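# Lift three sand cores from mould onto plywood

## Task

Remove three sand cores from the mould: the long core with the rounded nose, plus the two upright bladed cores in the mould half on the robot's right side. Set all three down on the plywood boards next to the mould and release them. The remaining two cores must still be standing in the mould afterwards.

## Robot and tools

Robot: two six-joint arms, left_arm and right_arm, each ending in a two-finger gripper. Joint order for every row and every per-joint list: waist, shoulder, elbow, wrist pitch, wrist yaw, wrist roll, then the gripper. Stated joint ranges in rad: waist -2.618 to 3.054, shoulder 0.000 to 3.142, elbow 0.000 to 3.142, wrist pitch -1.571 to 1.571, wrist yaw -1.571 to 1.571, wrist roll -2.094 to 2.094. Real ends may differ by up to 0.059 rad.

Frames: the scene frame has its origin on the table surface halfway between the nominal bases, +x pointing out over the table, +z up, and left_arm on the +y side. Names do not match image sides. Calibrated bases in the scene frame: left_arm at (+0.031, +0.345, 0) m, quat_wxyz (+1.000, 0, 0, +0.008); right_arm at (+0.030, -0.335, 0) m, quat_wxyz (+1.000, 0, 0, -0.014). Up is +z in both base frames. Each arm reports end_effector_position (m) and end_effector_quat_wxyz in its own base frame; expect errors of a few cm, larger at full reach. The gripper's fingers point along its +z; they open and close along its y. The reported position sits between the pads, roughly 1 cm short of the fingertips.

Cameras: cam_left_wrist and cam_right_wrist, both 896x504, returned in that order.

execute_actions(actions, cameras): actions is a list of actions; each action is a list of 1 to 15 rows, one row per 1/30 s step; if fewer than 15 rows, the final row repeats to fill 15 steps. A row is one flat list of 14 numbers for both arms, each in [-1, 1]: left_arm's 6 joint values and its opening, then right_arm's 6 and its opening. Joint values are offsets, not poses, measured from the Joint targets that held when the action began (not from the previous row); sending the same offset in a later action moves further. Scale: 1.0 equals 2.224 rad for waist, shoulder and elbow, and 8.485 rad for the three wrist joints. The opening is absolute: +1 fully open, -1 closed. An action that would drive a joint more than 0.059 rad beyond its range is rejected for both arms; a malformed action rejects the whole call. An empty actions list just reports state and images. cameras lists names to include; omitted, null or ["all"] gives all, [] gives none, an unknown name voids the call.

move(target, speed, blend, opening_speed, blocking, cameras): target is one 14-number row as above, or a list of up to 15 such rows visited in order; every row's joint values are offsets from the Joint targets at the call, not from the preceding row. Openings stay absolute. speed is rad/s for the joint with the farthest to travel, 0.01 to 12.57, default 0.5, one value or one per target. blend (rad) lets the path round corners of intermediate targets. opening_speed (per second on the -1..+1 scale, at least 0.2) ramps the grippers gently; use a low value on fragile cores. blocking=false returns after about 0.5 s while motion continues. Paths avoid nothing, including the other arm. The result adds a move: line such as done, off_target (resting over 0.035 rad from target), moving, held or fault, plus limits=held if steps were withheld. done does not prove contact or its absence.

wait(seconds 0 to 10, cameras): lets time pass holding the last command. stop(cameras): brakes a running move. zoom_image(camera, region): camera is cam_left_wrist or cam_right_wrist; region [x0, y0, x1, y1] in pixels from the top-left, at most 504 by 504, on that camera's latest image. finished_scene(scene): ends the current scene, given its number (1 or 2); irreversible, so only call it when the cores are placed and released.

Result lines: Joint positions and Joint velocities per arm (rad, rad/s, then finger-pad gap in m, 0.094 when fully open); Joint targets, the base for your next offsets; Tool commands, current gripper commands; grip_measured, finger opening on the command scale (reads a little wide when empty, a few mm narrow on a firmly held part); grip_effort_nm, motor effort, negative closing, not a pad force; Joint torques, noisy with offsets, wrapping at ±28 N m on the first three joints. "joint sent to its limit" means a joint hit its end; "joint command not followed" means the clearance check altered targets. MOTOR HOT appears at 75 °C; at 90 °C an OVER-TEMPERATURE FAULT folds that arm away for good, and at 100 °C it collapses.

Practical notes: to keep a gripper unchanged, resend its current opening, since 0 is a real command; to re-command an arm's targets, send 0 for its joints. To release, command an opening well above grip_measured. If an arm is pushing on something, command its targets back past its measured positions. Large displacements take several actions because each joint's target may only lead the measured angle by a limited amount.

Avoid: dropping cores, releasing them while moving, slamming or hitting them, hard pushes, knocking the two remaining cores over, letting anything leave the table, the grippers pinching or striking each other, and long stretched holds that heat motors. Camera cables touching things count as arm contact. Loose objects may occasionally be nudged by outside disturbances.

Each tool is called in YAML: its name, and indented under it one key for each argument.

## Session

execute_actions:
  actions: []

Scene clock: 0.00 s.
left_arm: end_effector_position=(+0.3493, -0.0518, +0.2095) grip_measured=+1.000 grip_effort_nm=n/a end_effector_quat_wxyz=(+0.534, -0.007, +0.815, -0.226) | right_arm: end_effector_position=(+0.3046, +0.0783, +0.1820) grip_measured=+1.000 grip_effort_nm=n/a end_effector_quat_wxyz=(+0.477, +0.034, +0.863, +0.162)
Joint positions: left_arm=[0.059 1.017 0.578 0.071 0.424 -0.25 0.094] | right_arm=[0.21 0.854 0.562 -0.224 -0.068 0.329 0.094]
Joint velocities: within noise
Joint torques (N m): no reading
Heat: left arm: 32 °C; right arm: 34 °C.
Joint targets: left_arm=[0.059 1.010 0.587 0.072 0.427 -0.248] | right_arm=[0.210 0.847 0.574 -0.220 -0.067 0.327]
Tool commands: left_gripper/opening=+1.0 right_gripper/opening=+1.0

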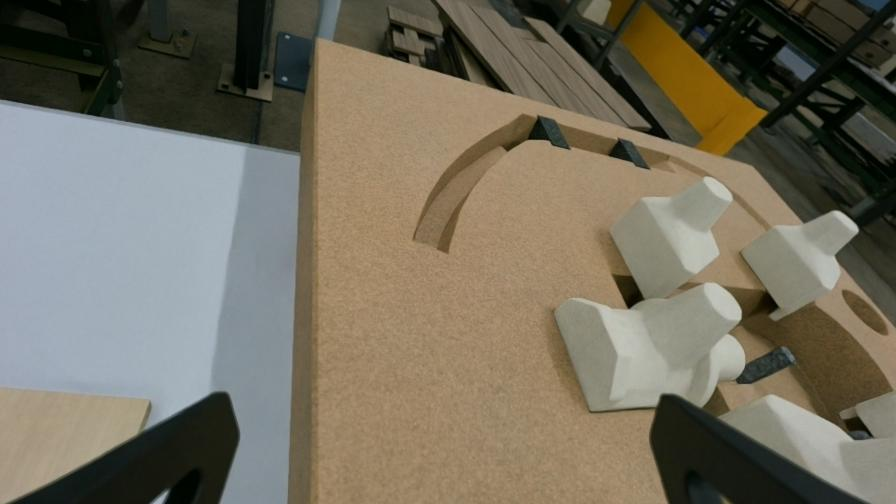

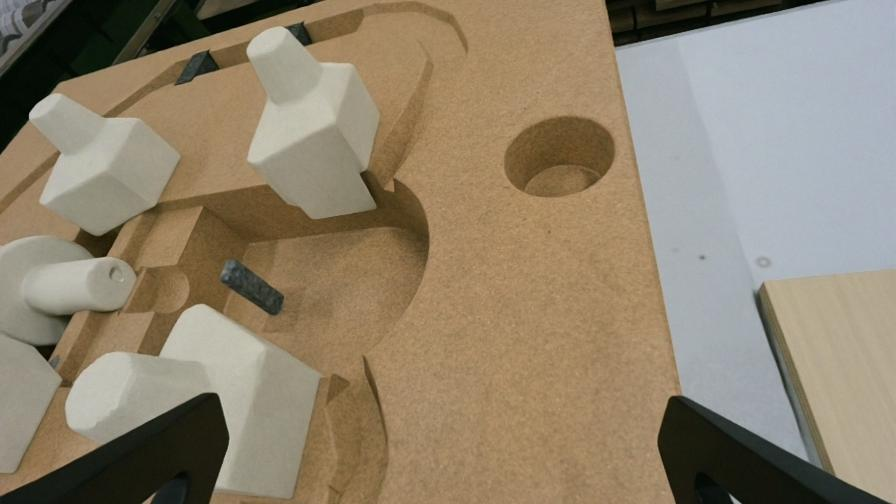

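move:
  target: [-0.2289,0.2428,0.6668,-0.1617,-0.0503,0.0292,1,-0.0045,0.3161,0.6727,-0.145,0.0079,-0.0385,1]
  speed: 1.0

Scene clock: 6.30 s.
left_arm: end_effector_position=(+0.3356, -0.1605, +0.3794) grip_measured=+1.000 grip_effort_nm=0.027 end_effector_quat_wxyz=(+0.373, +0.202, +0.901, -0.090) | right_arm: end_effector_position=(+0.3379, +0.0744, +0.3518) grip_measured=+1.000 grip_effort_nm=0.027 end_effector_quat_wxyz=(+0.309, -0.098, +0.945, +0.037)
Joint positions: left_arm=[-0.444 1.538 2.049 -1.293 0.009 -0.007 0.094] | right_arm=[0.21 1.544 2.042 -1.438 -0.008 0.007 0.094]
Joint velocities: within noise
Joint torques (N m): left_arm=[-0.42 -4.01 6.12 1.73 -0.09 0.01] | right_arm=[-0.87 -4.05 6.76 0.89 0.06 -0.12]
Heat: left arm: 33 °C; right arm: 35 °C.
Joint targets: left_arm=[-0.450 1.550 2.071 -1.300 0.000 -0.001] | right_arm=[0.200 1.551 2.070 -1.450 0.000 0.000]
move: done

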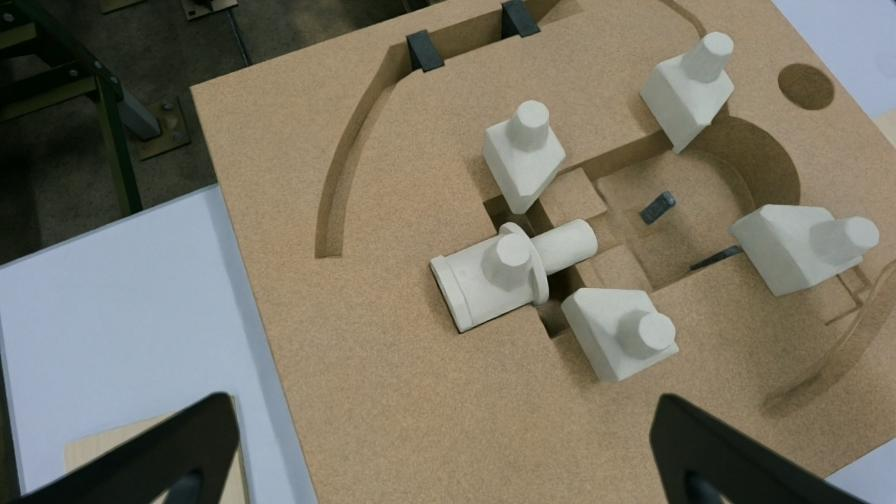

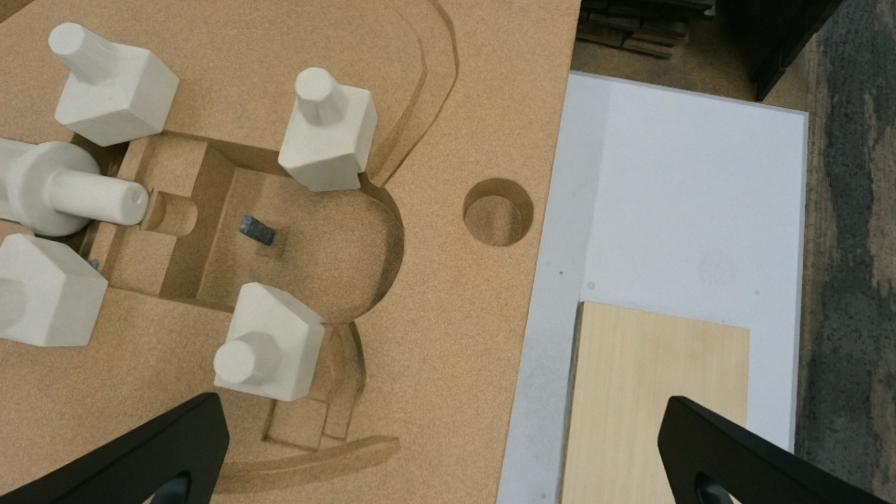

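move:
  target: [-0.0432,0.1214,-0.1106,0.0631,0,0,0.4,0.076,0.2244,0.036,0.0707,0,0,1]
  speed: 0.8

Scene clock: 22.57 s.
left_arm: end_effector_position=(+0.4342, -0.2611, +0.2649) grip_measured=+0.402 grip_effort_nm=-0.056 end_effector_quat_wxyz=(+0.375, +0.245, +0.888, -0.109) | right_arm: end_effector_position=(+0.5171, +0.2017, +0.2481) grip_measured=+1.000 grip_effort_nm=0.022 end_effector_quat_wxyz=(+0.365, -0.168, +0.913, +0.071)
Joint positions: left_arm=[-0.541 1.815 1.827 -0.781 0.007 -0.006 0.066] | right_arm=[0.369 2.055 2.118 -0.872 -0.005 0.006 0.094]
Joint velocities: within noise
Joint torques (N m): left_arm=[-0.34 -8.06 5.27 1.98 -0.05 0.01] | right_arm=[0.1 -10.29 8.38 1.41 0.03 -0.11]
Heat: left arm: 34 °C; right arm: 36 °C.
Joint targets: left_arm=[-0.546 1.820 1.824 -0.765 0.000 -0.001] | right_arm=[0.369 2.050 2.150 -0.850 0.000 0.000]
move: done

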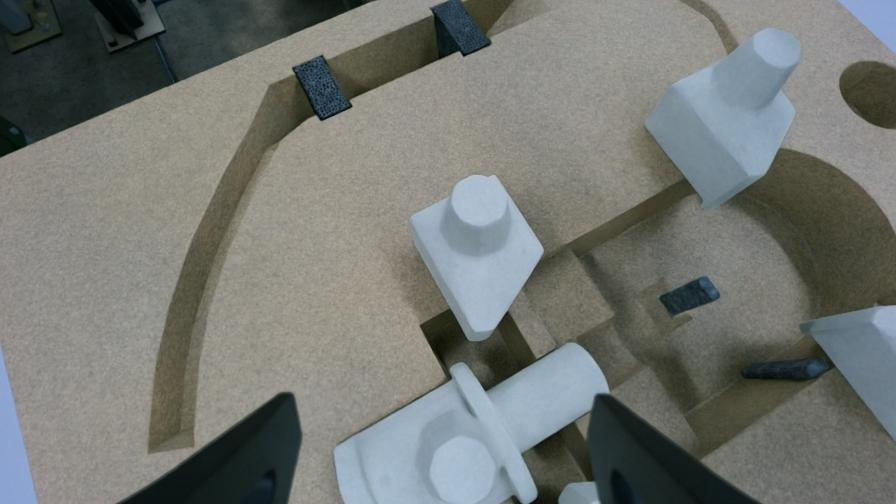

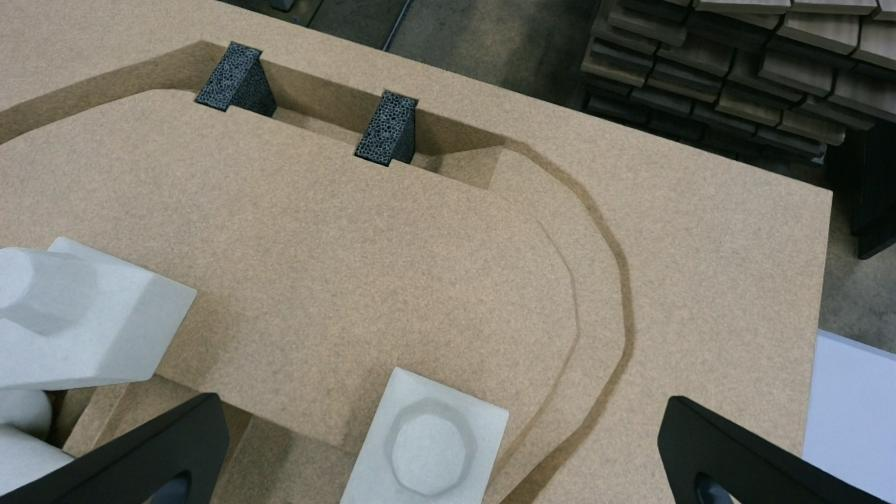

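move:
  target: [-0.0045,-0.0225,-0.1862,0.0442,0,0,0.4,0.005,-0.0405,-0.2068,0.0448,0,0,1]
  speed: 0.4

Scene clock: 32.20 s.
left_arm: end_effector_position=(+0.4304, -0.2629, +0.1566) grip_measured=+0.402 grip_effort_nm=-0.066 end_effector_quat_wxyz=(+0.358, +0.249, +0.894, -0.105) | right_arm: end_effector_position=(+0.5164, +0.2040, +0.1644) grip_measured=+1.000 grip_effort_nm=0.027 end_effector_quat_wxyz=(+0.369, -0.170, +0.911, +0.073)
Joint positions: left_arm=[-0.548 1.812 1.417 -0.41 0.007 -0.006 0.066] | right_arm=[0.373 2.002 1.698 -0.496 -0.005 0.006 0.094]
Joint velocities: within noise
Joint torques (N m): left_arm=[-0.58 -11.64 5.07 1.97 -0.06 0] | right_arm=[0.65 -13.24 5.53 1.43 0.04 -0.11]
Heat: left arm: 35 °C; right arm: 37 °C.
Joint targets: left_arm=[-0.556 1.770 1.410 -0.390 0.000 -0.001] | right_arm=[0.380 1.959 1.691 -0.470 0.000 0.000]
move: off_target (left_arm, right_arm); left_arm: the shoulder is farthest, 0.043 rad from its target; right_arm: the shoulder is farthest, 0.042 rad from its target

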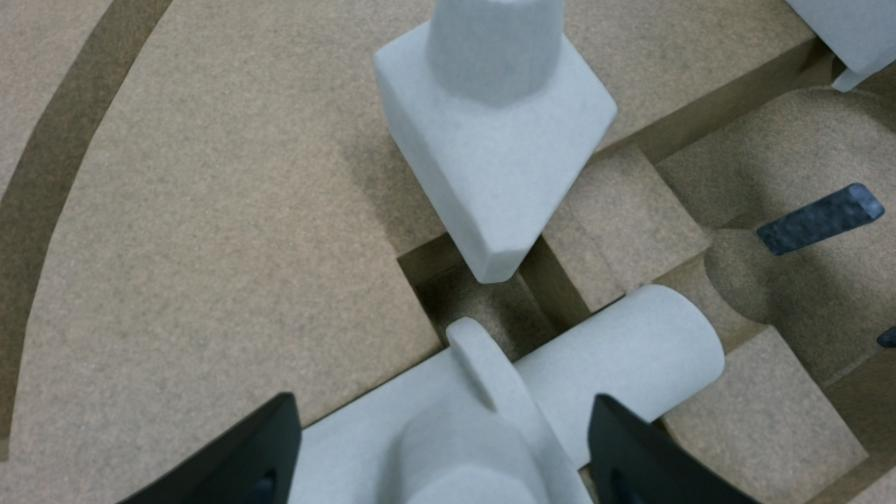

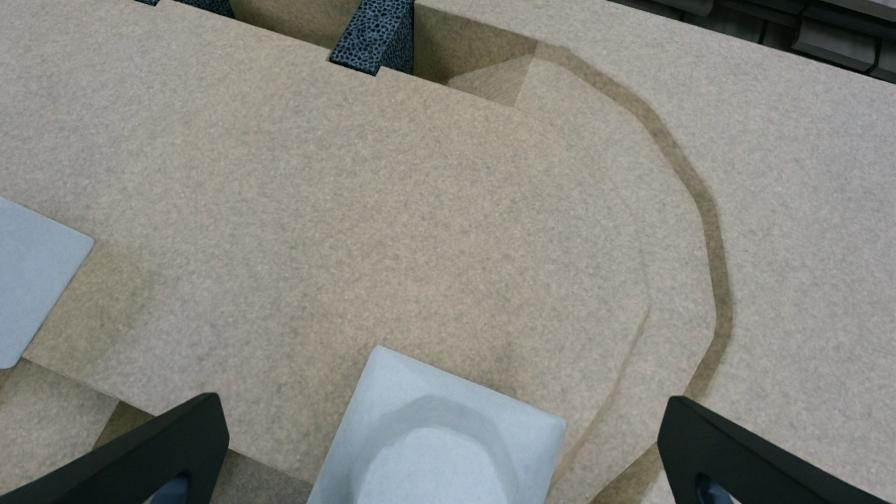

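move:
  target:
    - [-0.004,0,0,0,0,0,0.4,0.002,0,0,0,0,0,1]
    - [-0.004,0,0,0,0,0,-0.5,0.002,0,0,0,0,0,-0.5]
  speed: 0.3
  opening_speed: 0.8

Scene clock: 37.63 s.
left_arm: end_effector_position=(+0.4281, -0.2672, +0.1568) grip_measured=-0.323 grip_effort_nm=-1.004 end_effector_quat_wxyz=(+0.358, +0.254, +0.892, -0.107) | right_arm: end_effector_position=(+0.5158, +0.2060, +0.1646) grip_measured=-0.349 grip_effort_nm=-1.004 end_effector_quat_wxyz=(+0.370, -0.172, +0.910, +0.073)
Joint positions: left_arm=[-0.557 1.812 1.417 -0.409 0.007 -0.006 0.032] | right_arm=[0.377 2.002 1.698 -0.495 -0.003 0.006 0.031]
Joint velocities: within noise
Joint torques (N m): left_arm=[-0.57 -11.71 5.08 1.96 -0.04 0] | right_arm=[0.62 -13.27 5.55 1.42 0.02 -0.1]
Heat: left arm: 35 °C; right arm: 38 °C.
Joint targets: left_arm=[-0.565 1.770 1.410 -0.389 0.000 -0.001] | right_arm=[0.385 1.959 1.691 -0.470 0.000 0.000]
move: off_target (left_arm, right_arm); target 2's new numbers were sent with right_arm's shoulder 0.043 rad from that target; left_arm: the shoulder is farthest, 0.042 rad from its target; right_arm: the shoulder is farthest, 0.043 rad from its target

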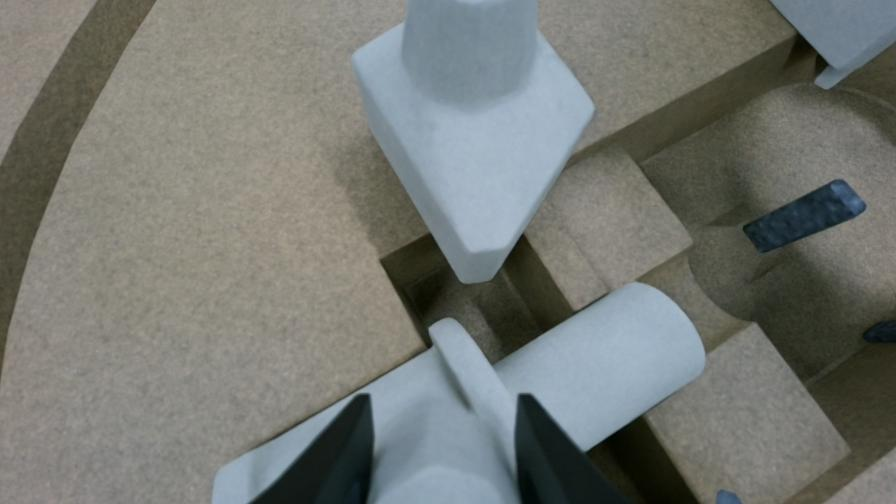

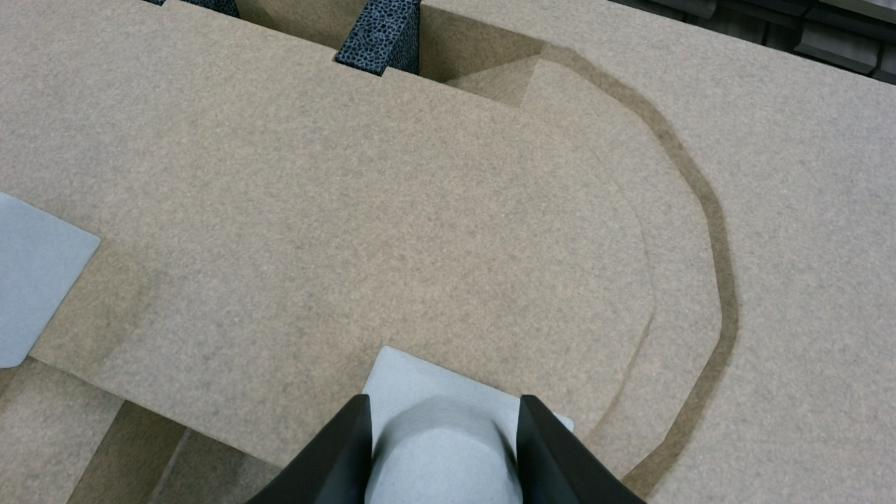

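move:
  target:
    - [0,0,0.099,-0.0177,0,0,-0.5,0,0.0045,0.099,-0.02,0,0,-0.5]
    - [0,0.0135,0.2091,-0.0354,0,0,-0.5,0,0.0364,0.2154,-0.0389,0,0,-0.5]
    - [0.4285,-0.2518,-0.054,-0.0355,0,0,-0.5,-0.3125,-0.2738,-0.1219,-0.0318,0,0,-0.5]
    - [0.4285,-0.2563,-0.263,0.0176,0,0,-0.5,-0.3125,-0.4852,-0.5414,0.0766,0,-0.2292,-0.5]
  speed: [0.4,0.4,0.7,1.2]
  blend: 0.02

Scene clock: 62.17 s.
left_arm: end_effector_position=(+0.3312, +0.1370, +0.1396) grip_measured=-0.324 grip_effort_nm=-1.009 end_effector_quat_wxyz=(+0.368, -0.181, +0.909, +0.074) | right_arm: end_effector_position=(+0.3230, -0.1022, +0.1930) grip_measured=-0.349 grip_effort_nm=-1.009 end_effector_quat_wxyz=(-0.249, +0.594, -0.566, +0.515)
Joint positions: left_arm=[0.386 1.257 0.81 -0.353 -0.006 -0.005 0.032] | right_arm=[-0.308 0.91 0.479 0.078 0.003 -1.929 0.031]
Joint velocities: within noise
Joint torques (N m): left_arm=[0.17 -8.16 6.79 2.97 0.11 -0.01] | right_arm=[-0.23 -3.99 6.9 2.48 -0.04 -0.2]
Heat: left arm: 41 °C; right arm: 40 °C.
Joint targets: left_arm=[0.388 1.200 0.826 -0.240 0.000 -0.001] | right_arm=[-0.310 0.880 0.486 0.180 0.000 -1.944]
move: off_target (left_arm, right_arm); left_arm: the wrist pitch is farthest, 0.113 rad from its target; right_arm: the wrist pitch is farthest, 0.102 rad from its target

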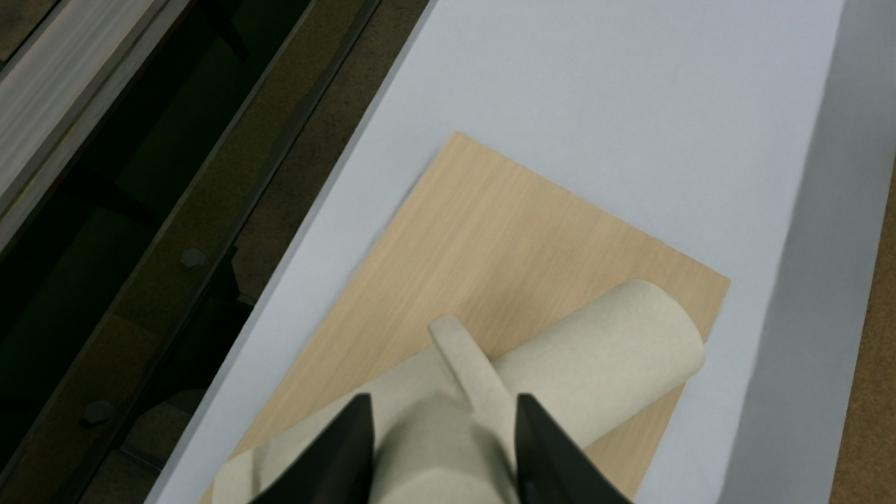

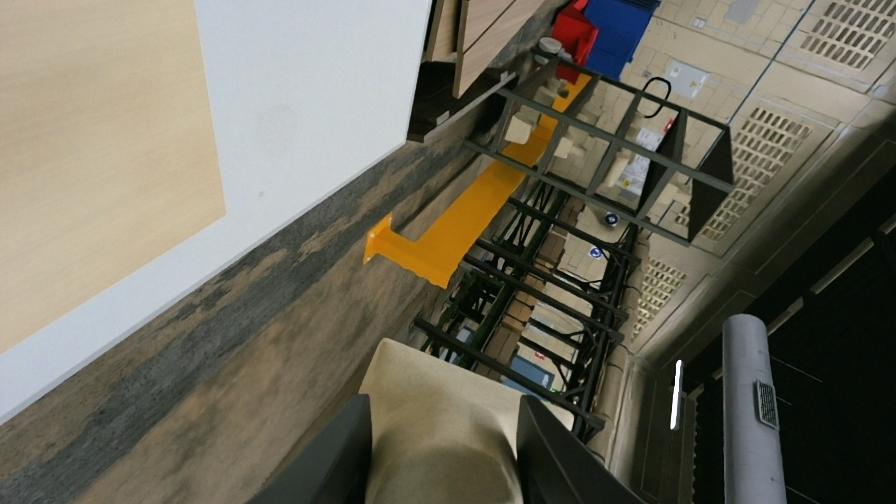

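move:
  target:
    - [0,0,-0.0135,0.0033,0,0,-0.5,0,0.0495,-0.0782,0.0326,0,0,-0.5]
    - [0,0,-0.0135,0.0033,0,0,-0.5,0,0.1623,-0.1421,0.0792,0,0,-0.5]
    - [0,0,-0.0135,0.0033,0,0,-0.5,0,0.2819,-0.1691,0.1174,0,0,-0.5]
  speed: [0.4,0.5,0.35]
  blend: 0.03

Scene clock: 69.53 s.
left_arm: end_effector_position=(+0.3297, +0.1364, +0.1327) grip_measured=-0.324 grip_effort_nm=-1.009 end_effector_quat_wxyz=(+0.368, -0.181, +0.909, +0.074) | right_arm: end_effector_position=(+0.3382, -0.0988, +0.1142) grip_measured=-0.350 grip_effort_nm=-1.009 end_effector_quat_wxyz=(-0.328, +0.535, -0.544, +0.558)
Joint positions: left_arm=[0.386 1.257 0.782 -0.326 -0.006 -0.005 0.032] | right_arm=[-0.311 1.483 0.125 1.194 -0.048 -1.825 0.031]
Joint velocities: within noise
Joint torques (N m): left_arm=[0.2 -8.06 6.53 2.99 0.07 -0.02] | right_arm=[0.09 -1.44 2.63 1.34 0.46 -1.38]
Heat: left arm: 40 °C; right arm: 42 °C.
Joint targets: left_arm=[0.388 1.200 0.796 -0.212 0.000 -0.001] | right_arm=[-0.310 1.507 0.110 1.176 0.000 -1.945]
move: off_target (left_arm, right_arm); left_arm: the wrist pitch is farthest, 0.114 rad from its target; right_arm: the wrist roll is farthest, 0.119 rad from its target

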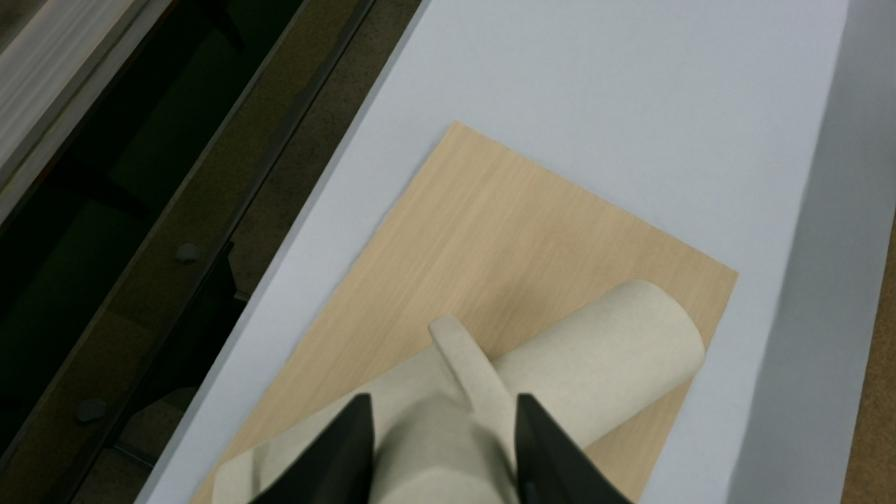

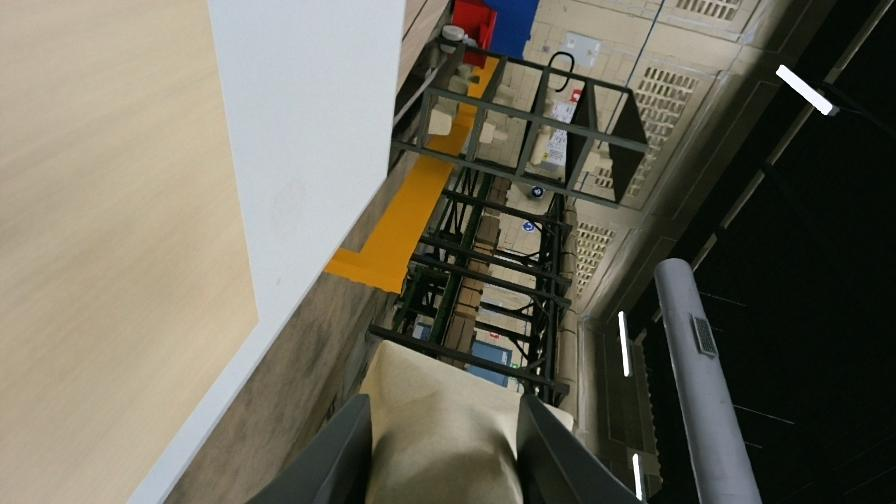

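move:
  target:
    - [0,0,0,0,0,0,-0.5,0,-0.2327,0.0908,-0.0847,0,0,-0.5]
    - [0,0,-0.009,0.0022,0,0,-0.5,-0.027,-0.2327,0.0908,-0.0847,0,0,-0.5]
    - [0,0,-0.009,0.0022,0,0,-0.5,-0.027,-0.1196,0.027,-0.0382,0,0,-0.5]
    - [0,0,-0.009,0.0022,0,0,-0.5,-0.027,0,0,0,0,0,-0.5]
  speed: 0.4

Scene clock: 79.37 s.
left_arm: end_effector_position=(+0.3281, +0.1357, +0.1281) grip_measured=-0.324 grip_effort_nm=-0.999 end_effector_quat_wxyz=(+0.369, -0.181, +0.909, +0.074) | right_arm: end_effector_position=(+0.3241, -0.1254, +0.0896) grip_measured=-0.349 grip_effort_nm=-1.004 end_effector_quat_wxyz=(-0.259, +0.547, -0.573, +0.552)
Joint positions: left_arm=[0.386 1.254 0.761 -0.307 -0.006 -0.005 0.032] | right_arm=[-0.375 1.499 0.123 1.117 -0.005 -1.896 0.031]
Joint velocities: within noise
Joint torques (N m): left_arm=[0.24 -7.83 6.67 3.01 0.1 -0.01] | right_arm=[0.38 -2.69 2.7 2.1 0.05 -0.59]
Heat: left arm: 43 °C; right arm: 42 °C.
Joint targets: left_arm=[0.388 1.200 0.776 -0.193 0.000 -0.001] | right_arm=[-0.371 1.507 0.110 1.176 0.000 -1.944]
move: off_target (left_arm, right_arm); left_arm: the wrist pitch is farthest, 0.113 rad from its target; right_arm: the wrist pitch is farthest, 0.059 rad from its target

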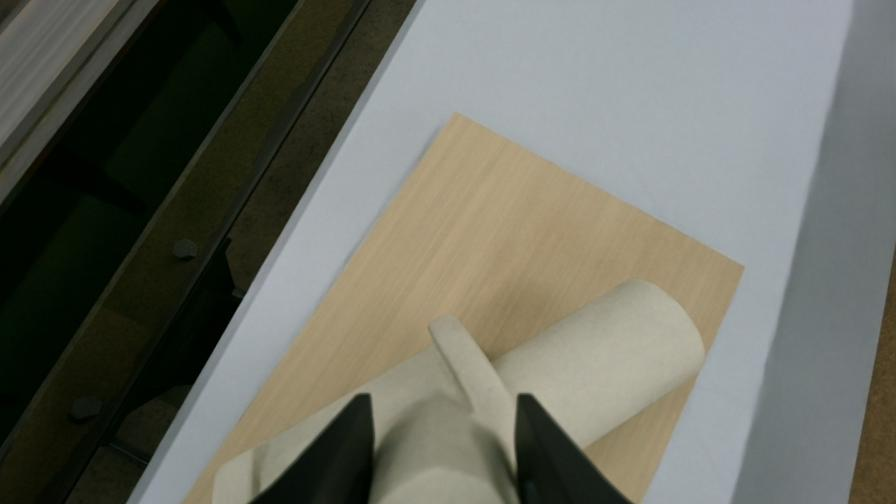

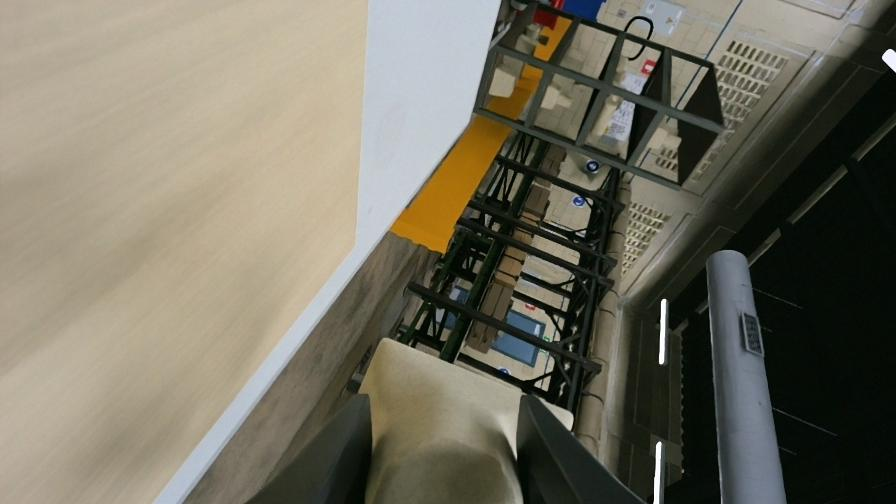

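move:
  target: [0,0,-0.0108,0.0026,0,0,-0.5,-0.003,0.06,-0.0054,0.0173,0,0,-0.5]
  speed: 0.15

Scene clock: 84.43 s.
left_arm: end_effector_position=(+0.3266, +0.1351, +0.1225) grip_measured=-0.324 grip_effort_nm=-0.999 end_effector_quat_wxyz=(+0.368, -0.181, +0.909, +0.074) | right_arm: end_effector_position=(+0.3197, -0.1289, +0.0655) grip_measured=-0.349 grip_effort_nm=-1.009 end_effector_quat_wxyz=(-0.239, +0.557, -0.582, +0.542)
Joint positions: left_arm=[0.386 1.254 0.739 -0.286 -0.006 -0.005 0.032] | right_arm=[-0.38 1.638 0.107 1.228 0.011 -1.917 0.031]
Joint velocities: within noise
Joint torques (N m): left_arm=[0.12 -7.75 6.5 3.01 0.08 -0.04] | right_arm=[0.27 -3.52 2.22 2.42 -0.12 -0.34]
Heat: left arm: 44 °C; right arm: 43 °C.
Joint targets: left_arm=[0.388 1.200 0.752 -0.172 0.000 -0.001] | right_arm=[-0.377 1.641 0.098 1.323 0.000 -1.944]
move: off_target (left_arm, right_arm); left_arm: the wrist pitch is farthest, 0.115 rad from its target; right_arm: the wrist pitch is farthest, 0.095 rad from its target

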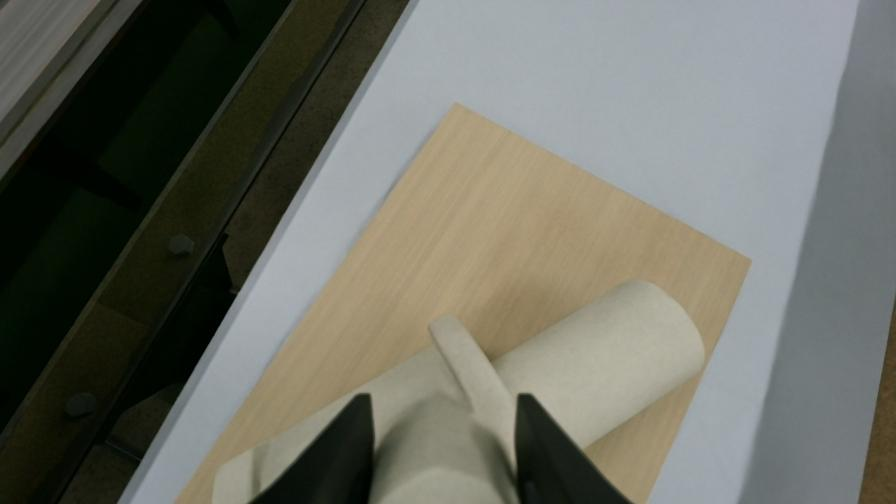

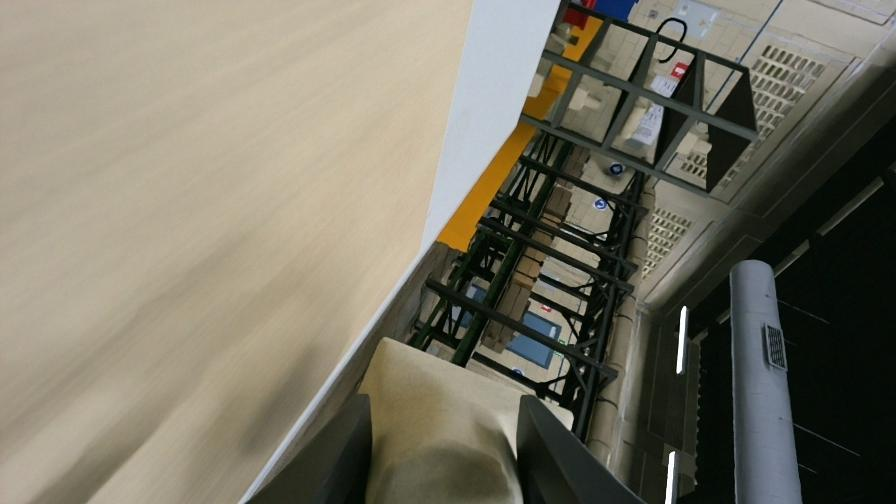

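move:
  target: [0,0,-0.0108,0.0026,0,0,-0.5,0,0.036,-0.0045,0.0105,0,0,-0.5]
  speed: 0.12

Scene clock: 87.27 s.
left_arm: end_effector_position=(+0.3278, +0.1355, +0.1221) grip_measured=-0.324 grip_effort_nm=-1.004 end_effector_quat_wxyz=(+0.377, -0.180, +0.905, +0.075) | right_arm: end_effector_position=(+0.3173, -0.1277, +0.0533) grip_measured=-0.349 grip_effort_nm=-1.004 end_effector_quat_wxyz=(-0.236, +0.562, -0.585, +0.535)
Joint positions: left_arm=[0.386 1.249 0.719 -0.251 -0.006 -0.005 0.032] | right_arm=[-0.38 1.717 0.097 1.298 0.01 -1.917 0.031]
Joint velocities: within noise
Joint torques (N m): left_arm=[0.24 -7.34 6.05 2.88 0.07 0.01] | right_arm=[0.29 -3.66 1.8 2.62 -0.1 -0.35]
Heat: left arm: 45 °C; right arm: 44 °C.
Joint targets: left_arm=[0.388 1.200 0.727 -0.149 0.000 -0.001] | right_arm=[-0.377 1.721 0.088 1.412 0.000 -1.944]
move: off_target (left_arm, right_arm); left_arm: the wrist pitch is farthest, 0.101 rad from its target; right_arm: the wrist pitch is farthest, 0.114 rad from its target

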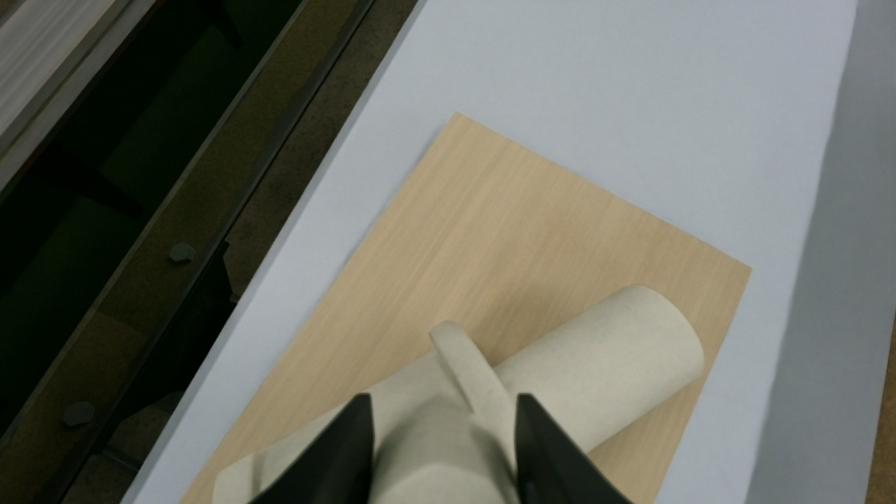

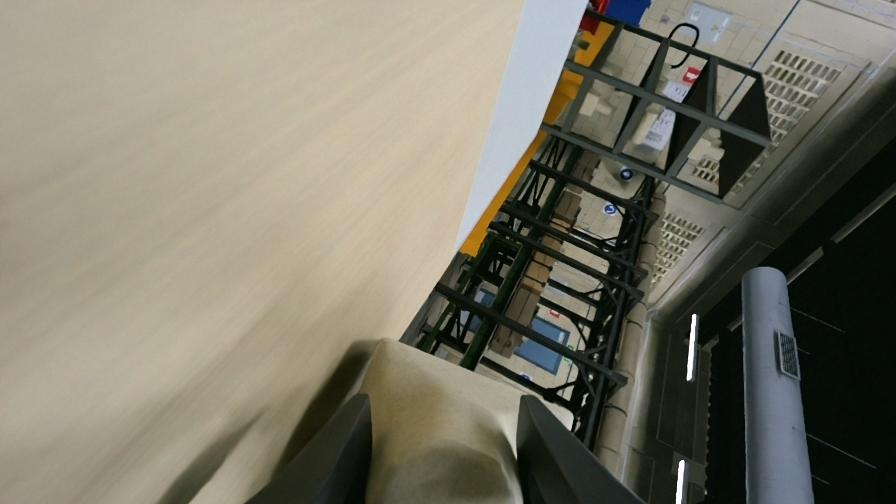

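move:
  target:
    - [0,0,0,-0.004,0,0,-0.5,0,0.02,-0.003,0.0055,0,0,-0.5]
    - [0,0,0,-0.004,0,0,0,0,0.02,-0.003,0.0055,0,0,-0.5]
  speed: 0.12
  opening_speed: 0.5

Scene clock: 92.17 s.
left_arm: end_effector_position=(+0.3344, +0.1382, +0.1396) grip_measured=-0.002 grip_effort_nm=0.120 end_effector_quat_wxyz=(+0.410, -0.178, +0.891, +0.082) | right_arm: end_effector_position=(+0.3162, -0.1273, +0.0485) grip_measured=-0.349 grip_effort_nm=-1.004 end_effector_quat_wxyz=(-0.233, +0.565, -0.584, +0.534)
Joint positions: left_arm=[0.386 1.221 0.719 -0.206 -0.006 -0.005 0.047] | right_arm=[-0.38 1.761 0.091 1.343 0.01 -1.924 0.031]
Joint velocities: within noise
Joint torques (N m): left_arm=[0.2 -5.01 6.23 2.11 0.09 0] | right_arm=[0.28 -3.7 1.46 2.61 -0.1 -0.27]
Heat: left arm: 44 °C; right arm: 47 °C.
Joint targets: left_arm=[0.388 1.200 0.727 -0.183 0.000 -0.001] | right_arm=[-0.377 1.766 0.082 1.458 0.000 -1.944]
move: off_target (right_arm); target 2's new numbers were sent with left_arm's wrist pitch 0.070 rad from that target; right_arm: the wrist pitch is farthest, 0.116 rad from its target

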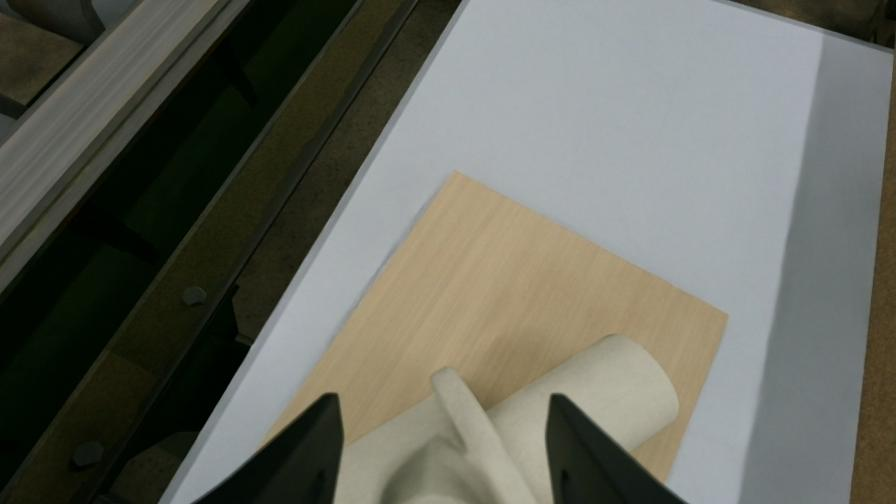

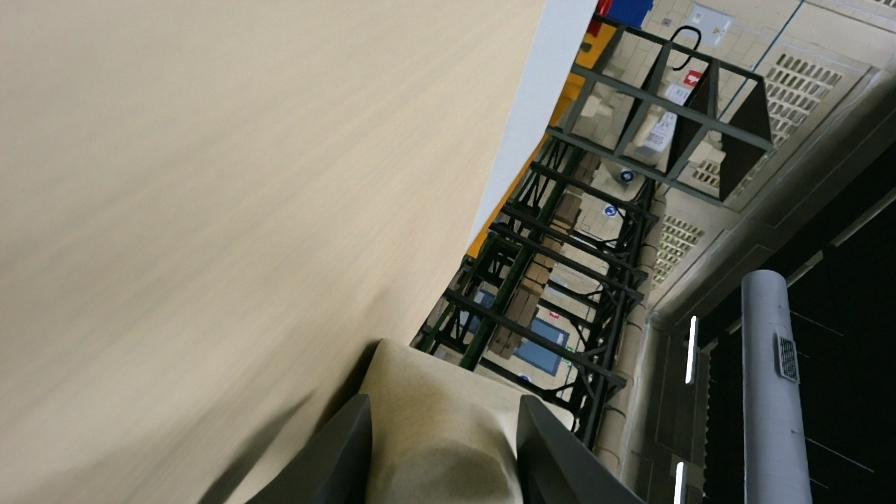

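move:
  target:
    - [0,0,0.18,-0.046,0,0,0.4,0,0.014,-0.002,0.004,0,0,-0.5]
    - [-0.579,0.157,0.604,-0.1084,0,0,0.4,0,0.014,-0.002,0.004,0,0,-0.5]
  speed: [0.5,1.0]

zoom_image:
  camera: "cam_left_wrist"
  region: [596, 0, 896, 240]

Scene clock: 99.00 s.
left_arm: end_effector_position=(+0.2512, -0.3141, +0.4175) grip_measured=+0.398 grip_effort_nm=0.115 end_effector_quat_wxyz=(+0.425, +0.381, +0.794, -0.207) | right_arm: end_effector_position=(+0.3169, -0.1275, +0.0476) grip_measured=-0.349 grip_effort_nm=-1.004 end_effector_quat_wxyz=(-0.234, +0.564, -0.582, +0.537)
Joint positions: left_arm=[-0.898 1.537 2.049 -1.098 0.002 -0.004 0.066] | right_arm=[-0.38 1.791 0.091 1.381 0.01 -1.927 0.031]
Joint velocities: within noise
Joint torques (N m): left_arm=[-0.08 -4.08 6.2 1.96 0.02 -0.02] | right_arm=[0.25 -3.75 0.98 2.57 -0.11 -0.25]
Heat: left arm: 43 °C; right arm: 49 °C.
Joint targets: left_arm=[-0.900 1.549 2.071 -1.103 0.000 -0.001] | right_arm=[-0.377 1.797 0.077 1.492 0.000 -1.944]
move: off_target (right_arm); right_arm: the wrist pitch is farthest, 0.111 rad from its target

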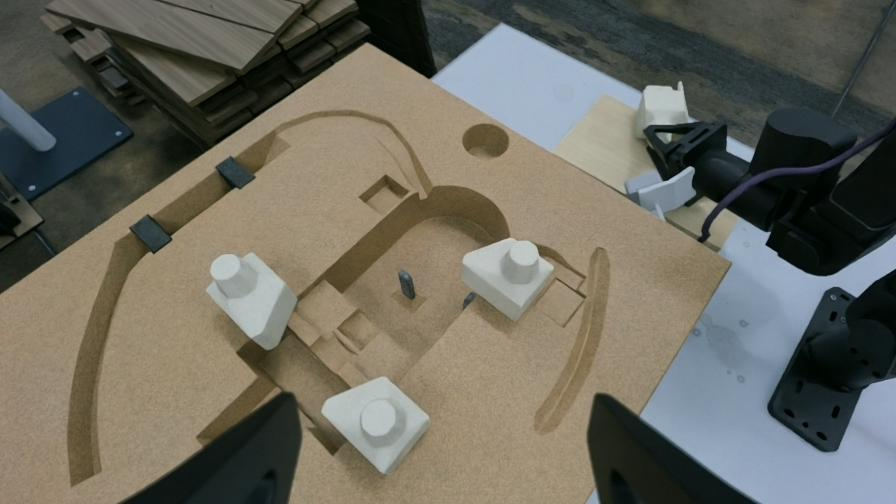

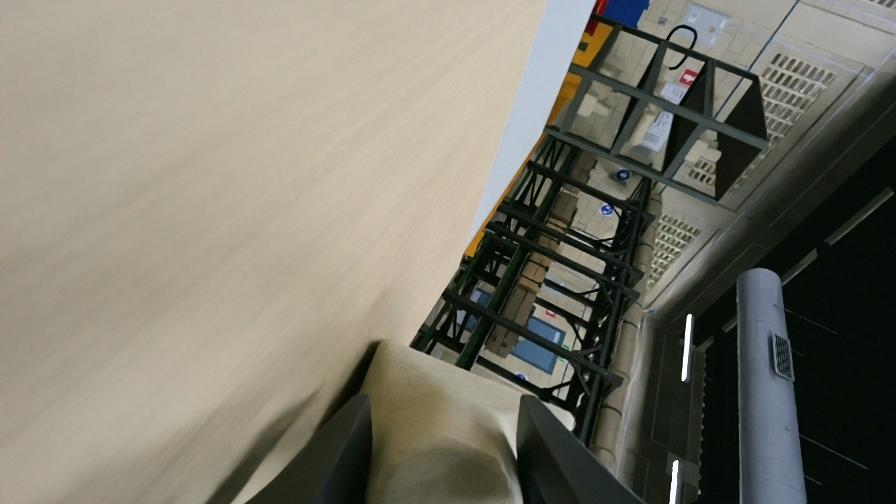

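Scaled by 1.680.

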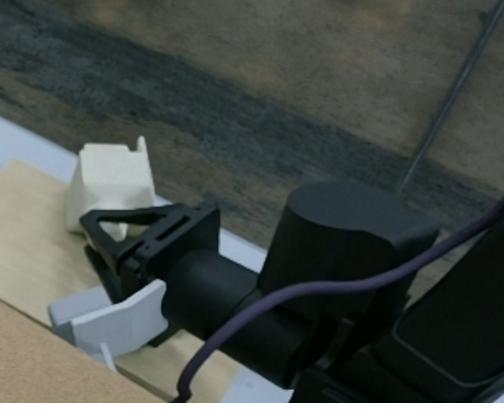

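move:
  target:
    - [0,0,0,0,0,0,0.4,0,0,0,-0.003,0,0,-0.5]
    - [0,0,0,0,0,0,0.4,0,0,0,-0.003,0,0,0.22]
    - [0,0,0,0,0,0,0.4,0,-0.2684,0.0103,-0.0875,0,0,0.22]
    - [0,0,0,0,0,0,0.4,0,-0.4541,0.1138,-0.2018,0,0,0.22]
  speed: 0.5
  opening_speed: 0.5

zoom_image:
  camera: "cam_left_wrist"
  region: [546, 30, 796, 240]

Scene clock: 109.73 s.
left_arm: end_effector_position=(+0.2511, -0.3141, +0.4173) grip_measured=+0.398 grip_effort_nm=0.120 end_effector_quat_wxyz=(+0.425, +0.381, +0.795, -0.207) | right_arm: end_effector_position=(+0.2488, -0.1015, +0.0820) grip_measured=+0.217 grip_effort_nm=0.173 end_effector_quat_wxyz=(-0.160, +0.639, -0.645, +0.389)
Joint positions: left_arm=[-0.898 1.537 2.049 -1.099 0.002 -0.004 0.066] | right_arm=[-0.381 0.797 0.298 -0.205 0.015 -1.949 0.057]
Joint velocities: within noise
Joint torques (N m): left_arm=[-0.05 -4.05 6.26 1.97 0 -0.01] | right_arm=[0.38 -1.43 8.7 1.19 -0.15 0.01]
Heat: left arm: 42 °C; right arm: 48 °C.
Joint targets: left_arm=[-0.900 1.549 2.071 -1.103 0.000 -0.001] | right_arm=[-0.377 0.786 0.330 -0.220 0.000 -1.945]
move: done; target 2's new numbers were sent with right_arm's wrist pitch 0.086 rad from that target

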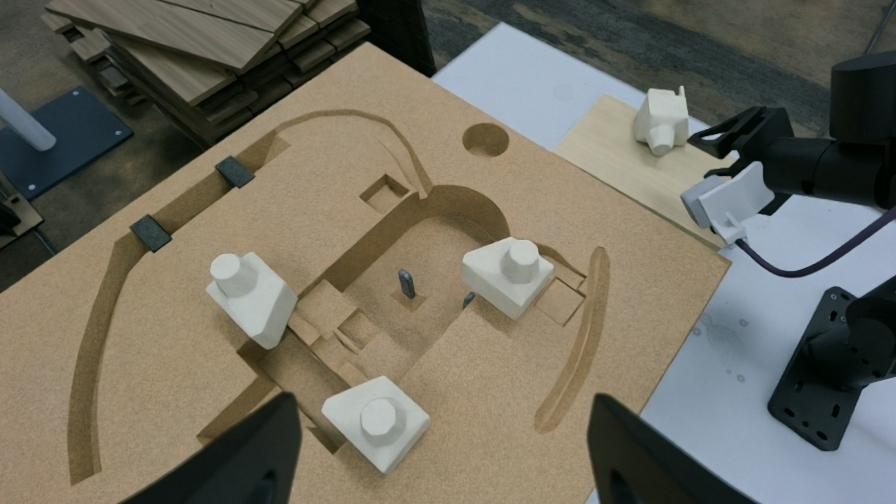

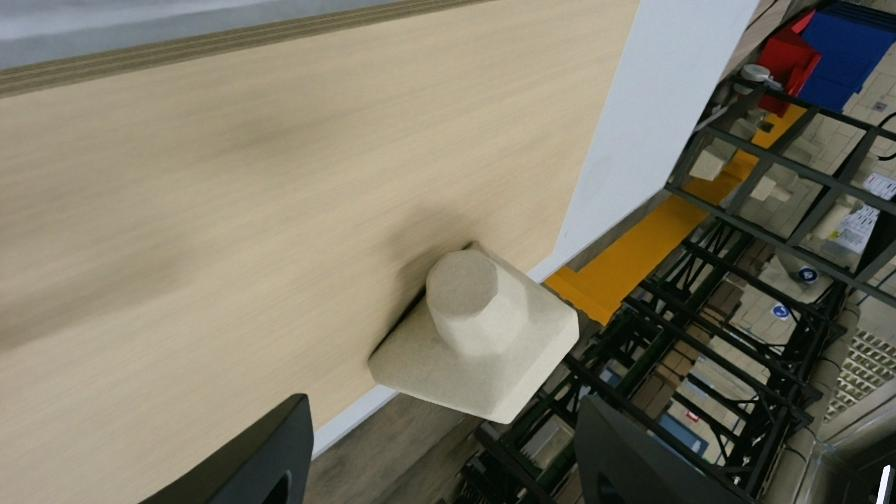

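Scaled by 2.016.

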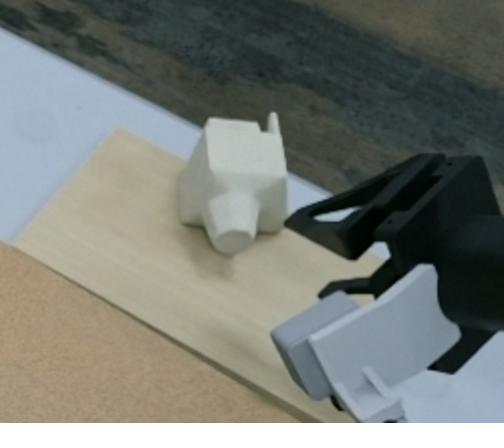

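move:
  target:
    - [0,0,0,0,0,0,0.4,0,0.009,0.135,-0.0236,0,0,0.4]
    - [0,0,0,0,0,0,0.4,0,0.0737,0.2563,-0.033,0,0.2292,0.6]
    - [0,0,0,0,0,0,0.4,0.4123,0.1587,0.2217,0.0189,0,0.2292,1]
  speed: [0.8,1.5,0.8]
  opening_speed: 1

Scene clock: 146.13 s.
left_arm: end_effector_position=(+0.2511, -0.3140, +0.4173) grip_measured=+0.398 grip_effort_nm=0.115 end_effector_quat_wxyz=(+0.425, +0.381, +0.795, -0.207) | right_arm: end_effector_position=(+0.3353, +0.1999, +0.2470) grip_measured=+0.997 grip_effort_nm=0.183 end_effector_quat_wxyz=(+0.536, -0.222, +0.801, +0.145)
Joint positions: left_arm=[-0.898 1.537 2.049 -1.099 0.002 -0.004 0.066] | right_arm=[0.536 1.137 0.834 -0.089 0.002 -0.006 0.094]
Joint velocities: within noise
Joint torques (N m): left_arm=[-0.13 -4.03 6.22 1.96 0 -0.02] | right_arm=[0.34 -3.02 5.65 1.79 -0.02 0.02]
Heat: left arm: 42 °C; right arm: 43 °C.
Joint targets: left_arm=[-0.900 1.549 2.071 -1.103 0.000 -0.001] | right_arm=[0.540 1.140 0.823 -0.059 0.000 0.000]
move: done

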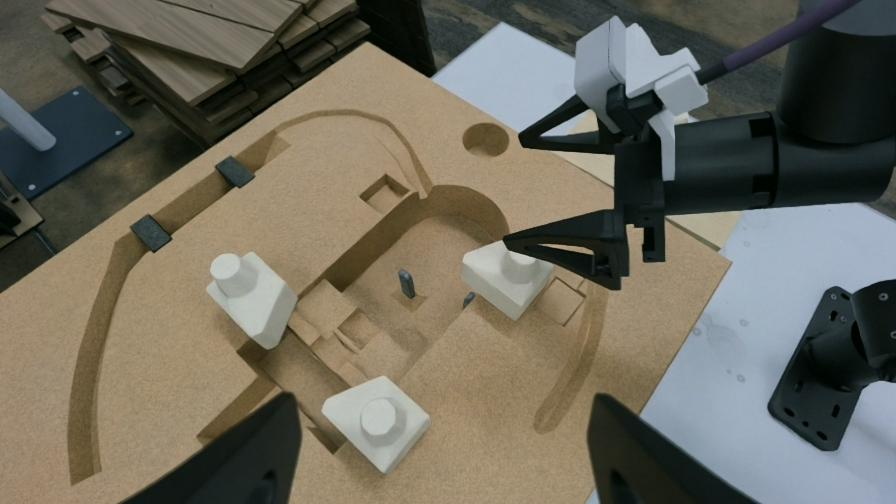

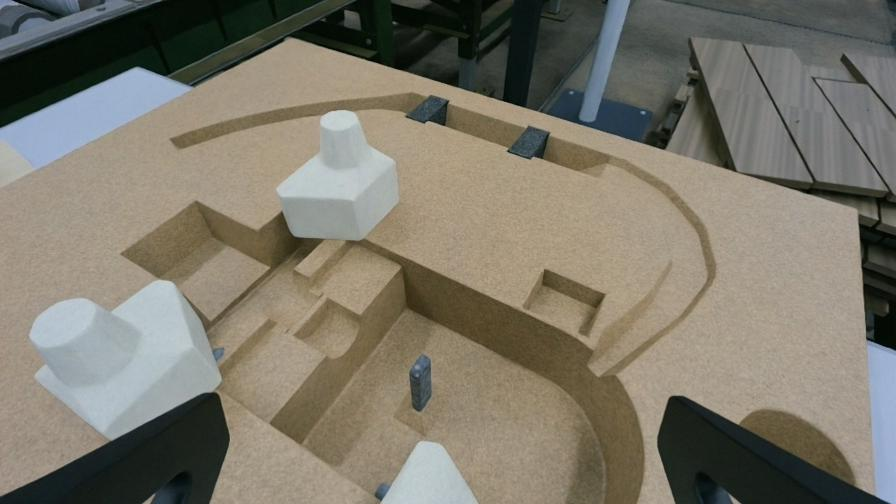

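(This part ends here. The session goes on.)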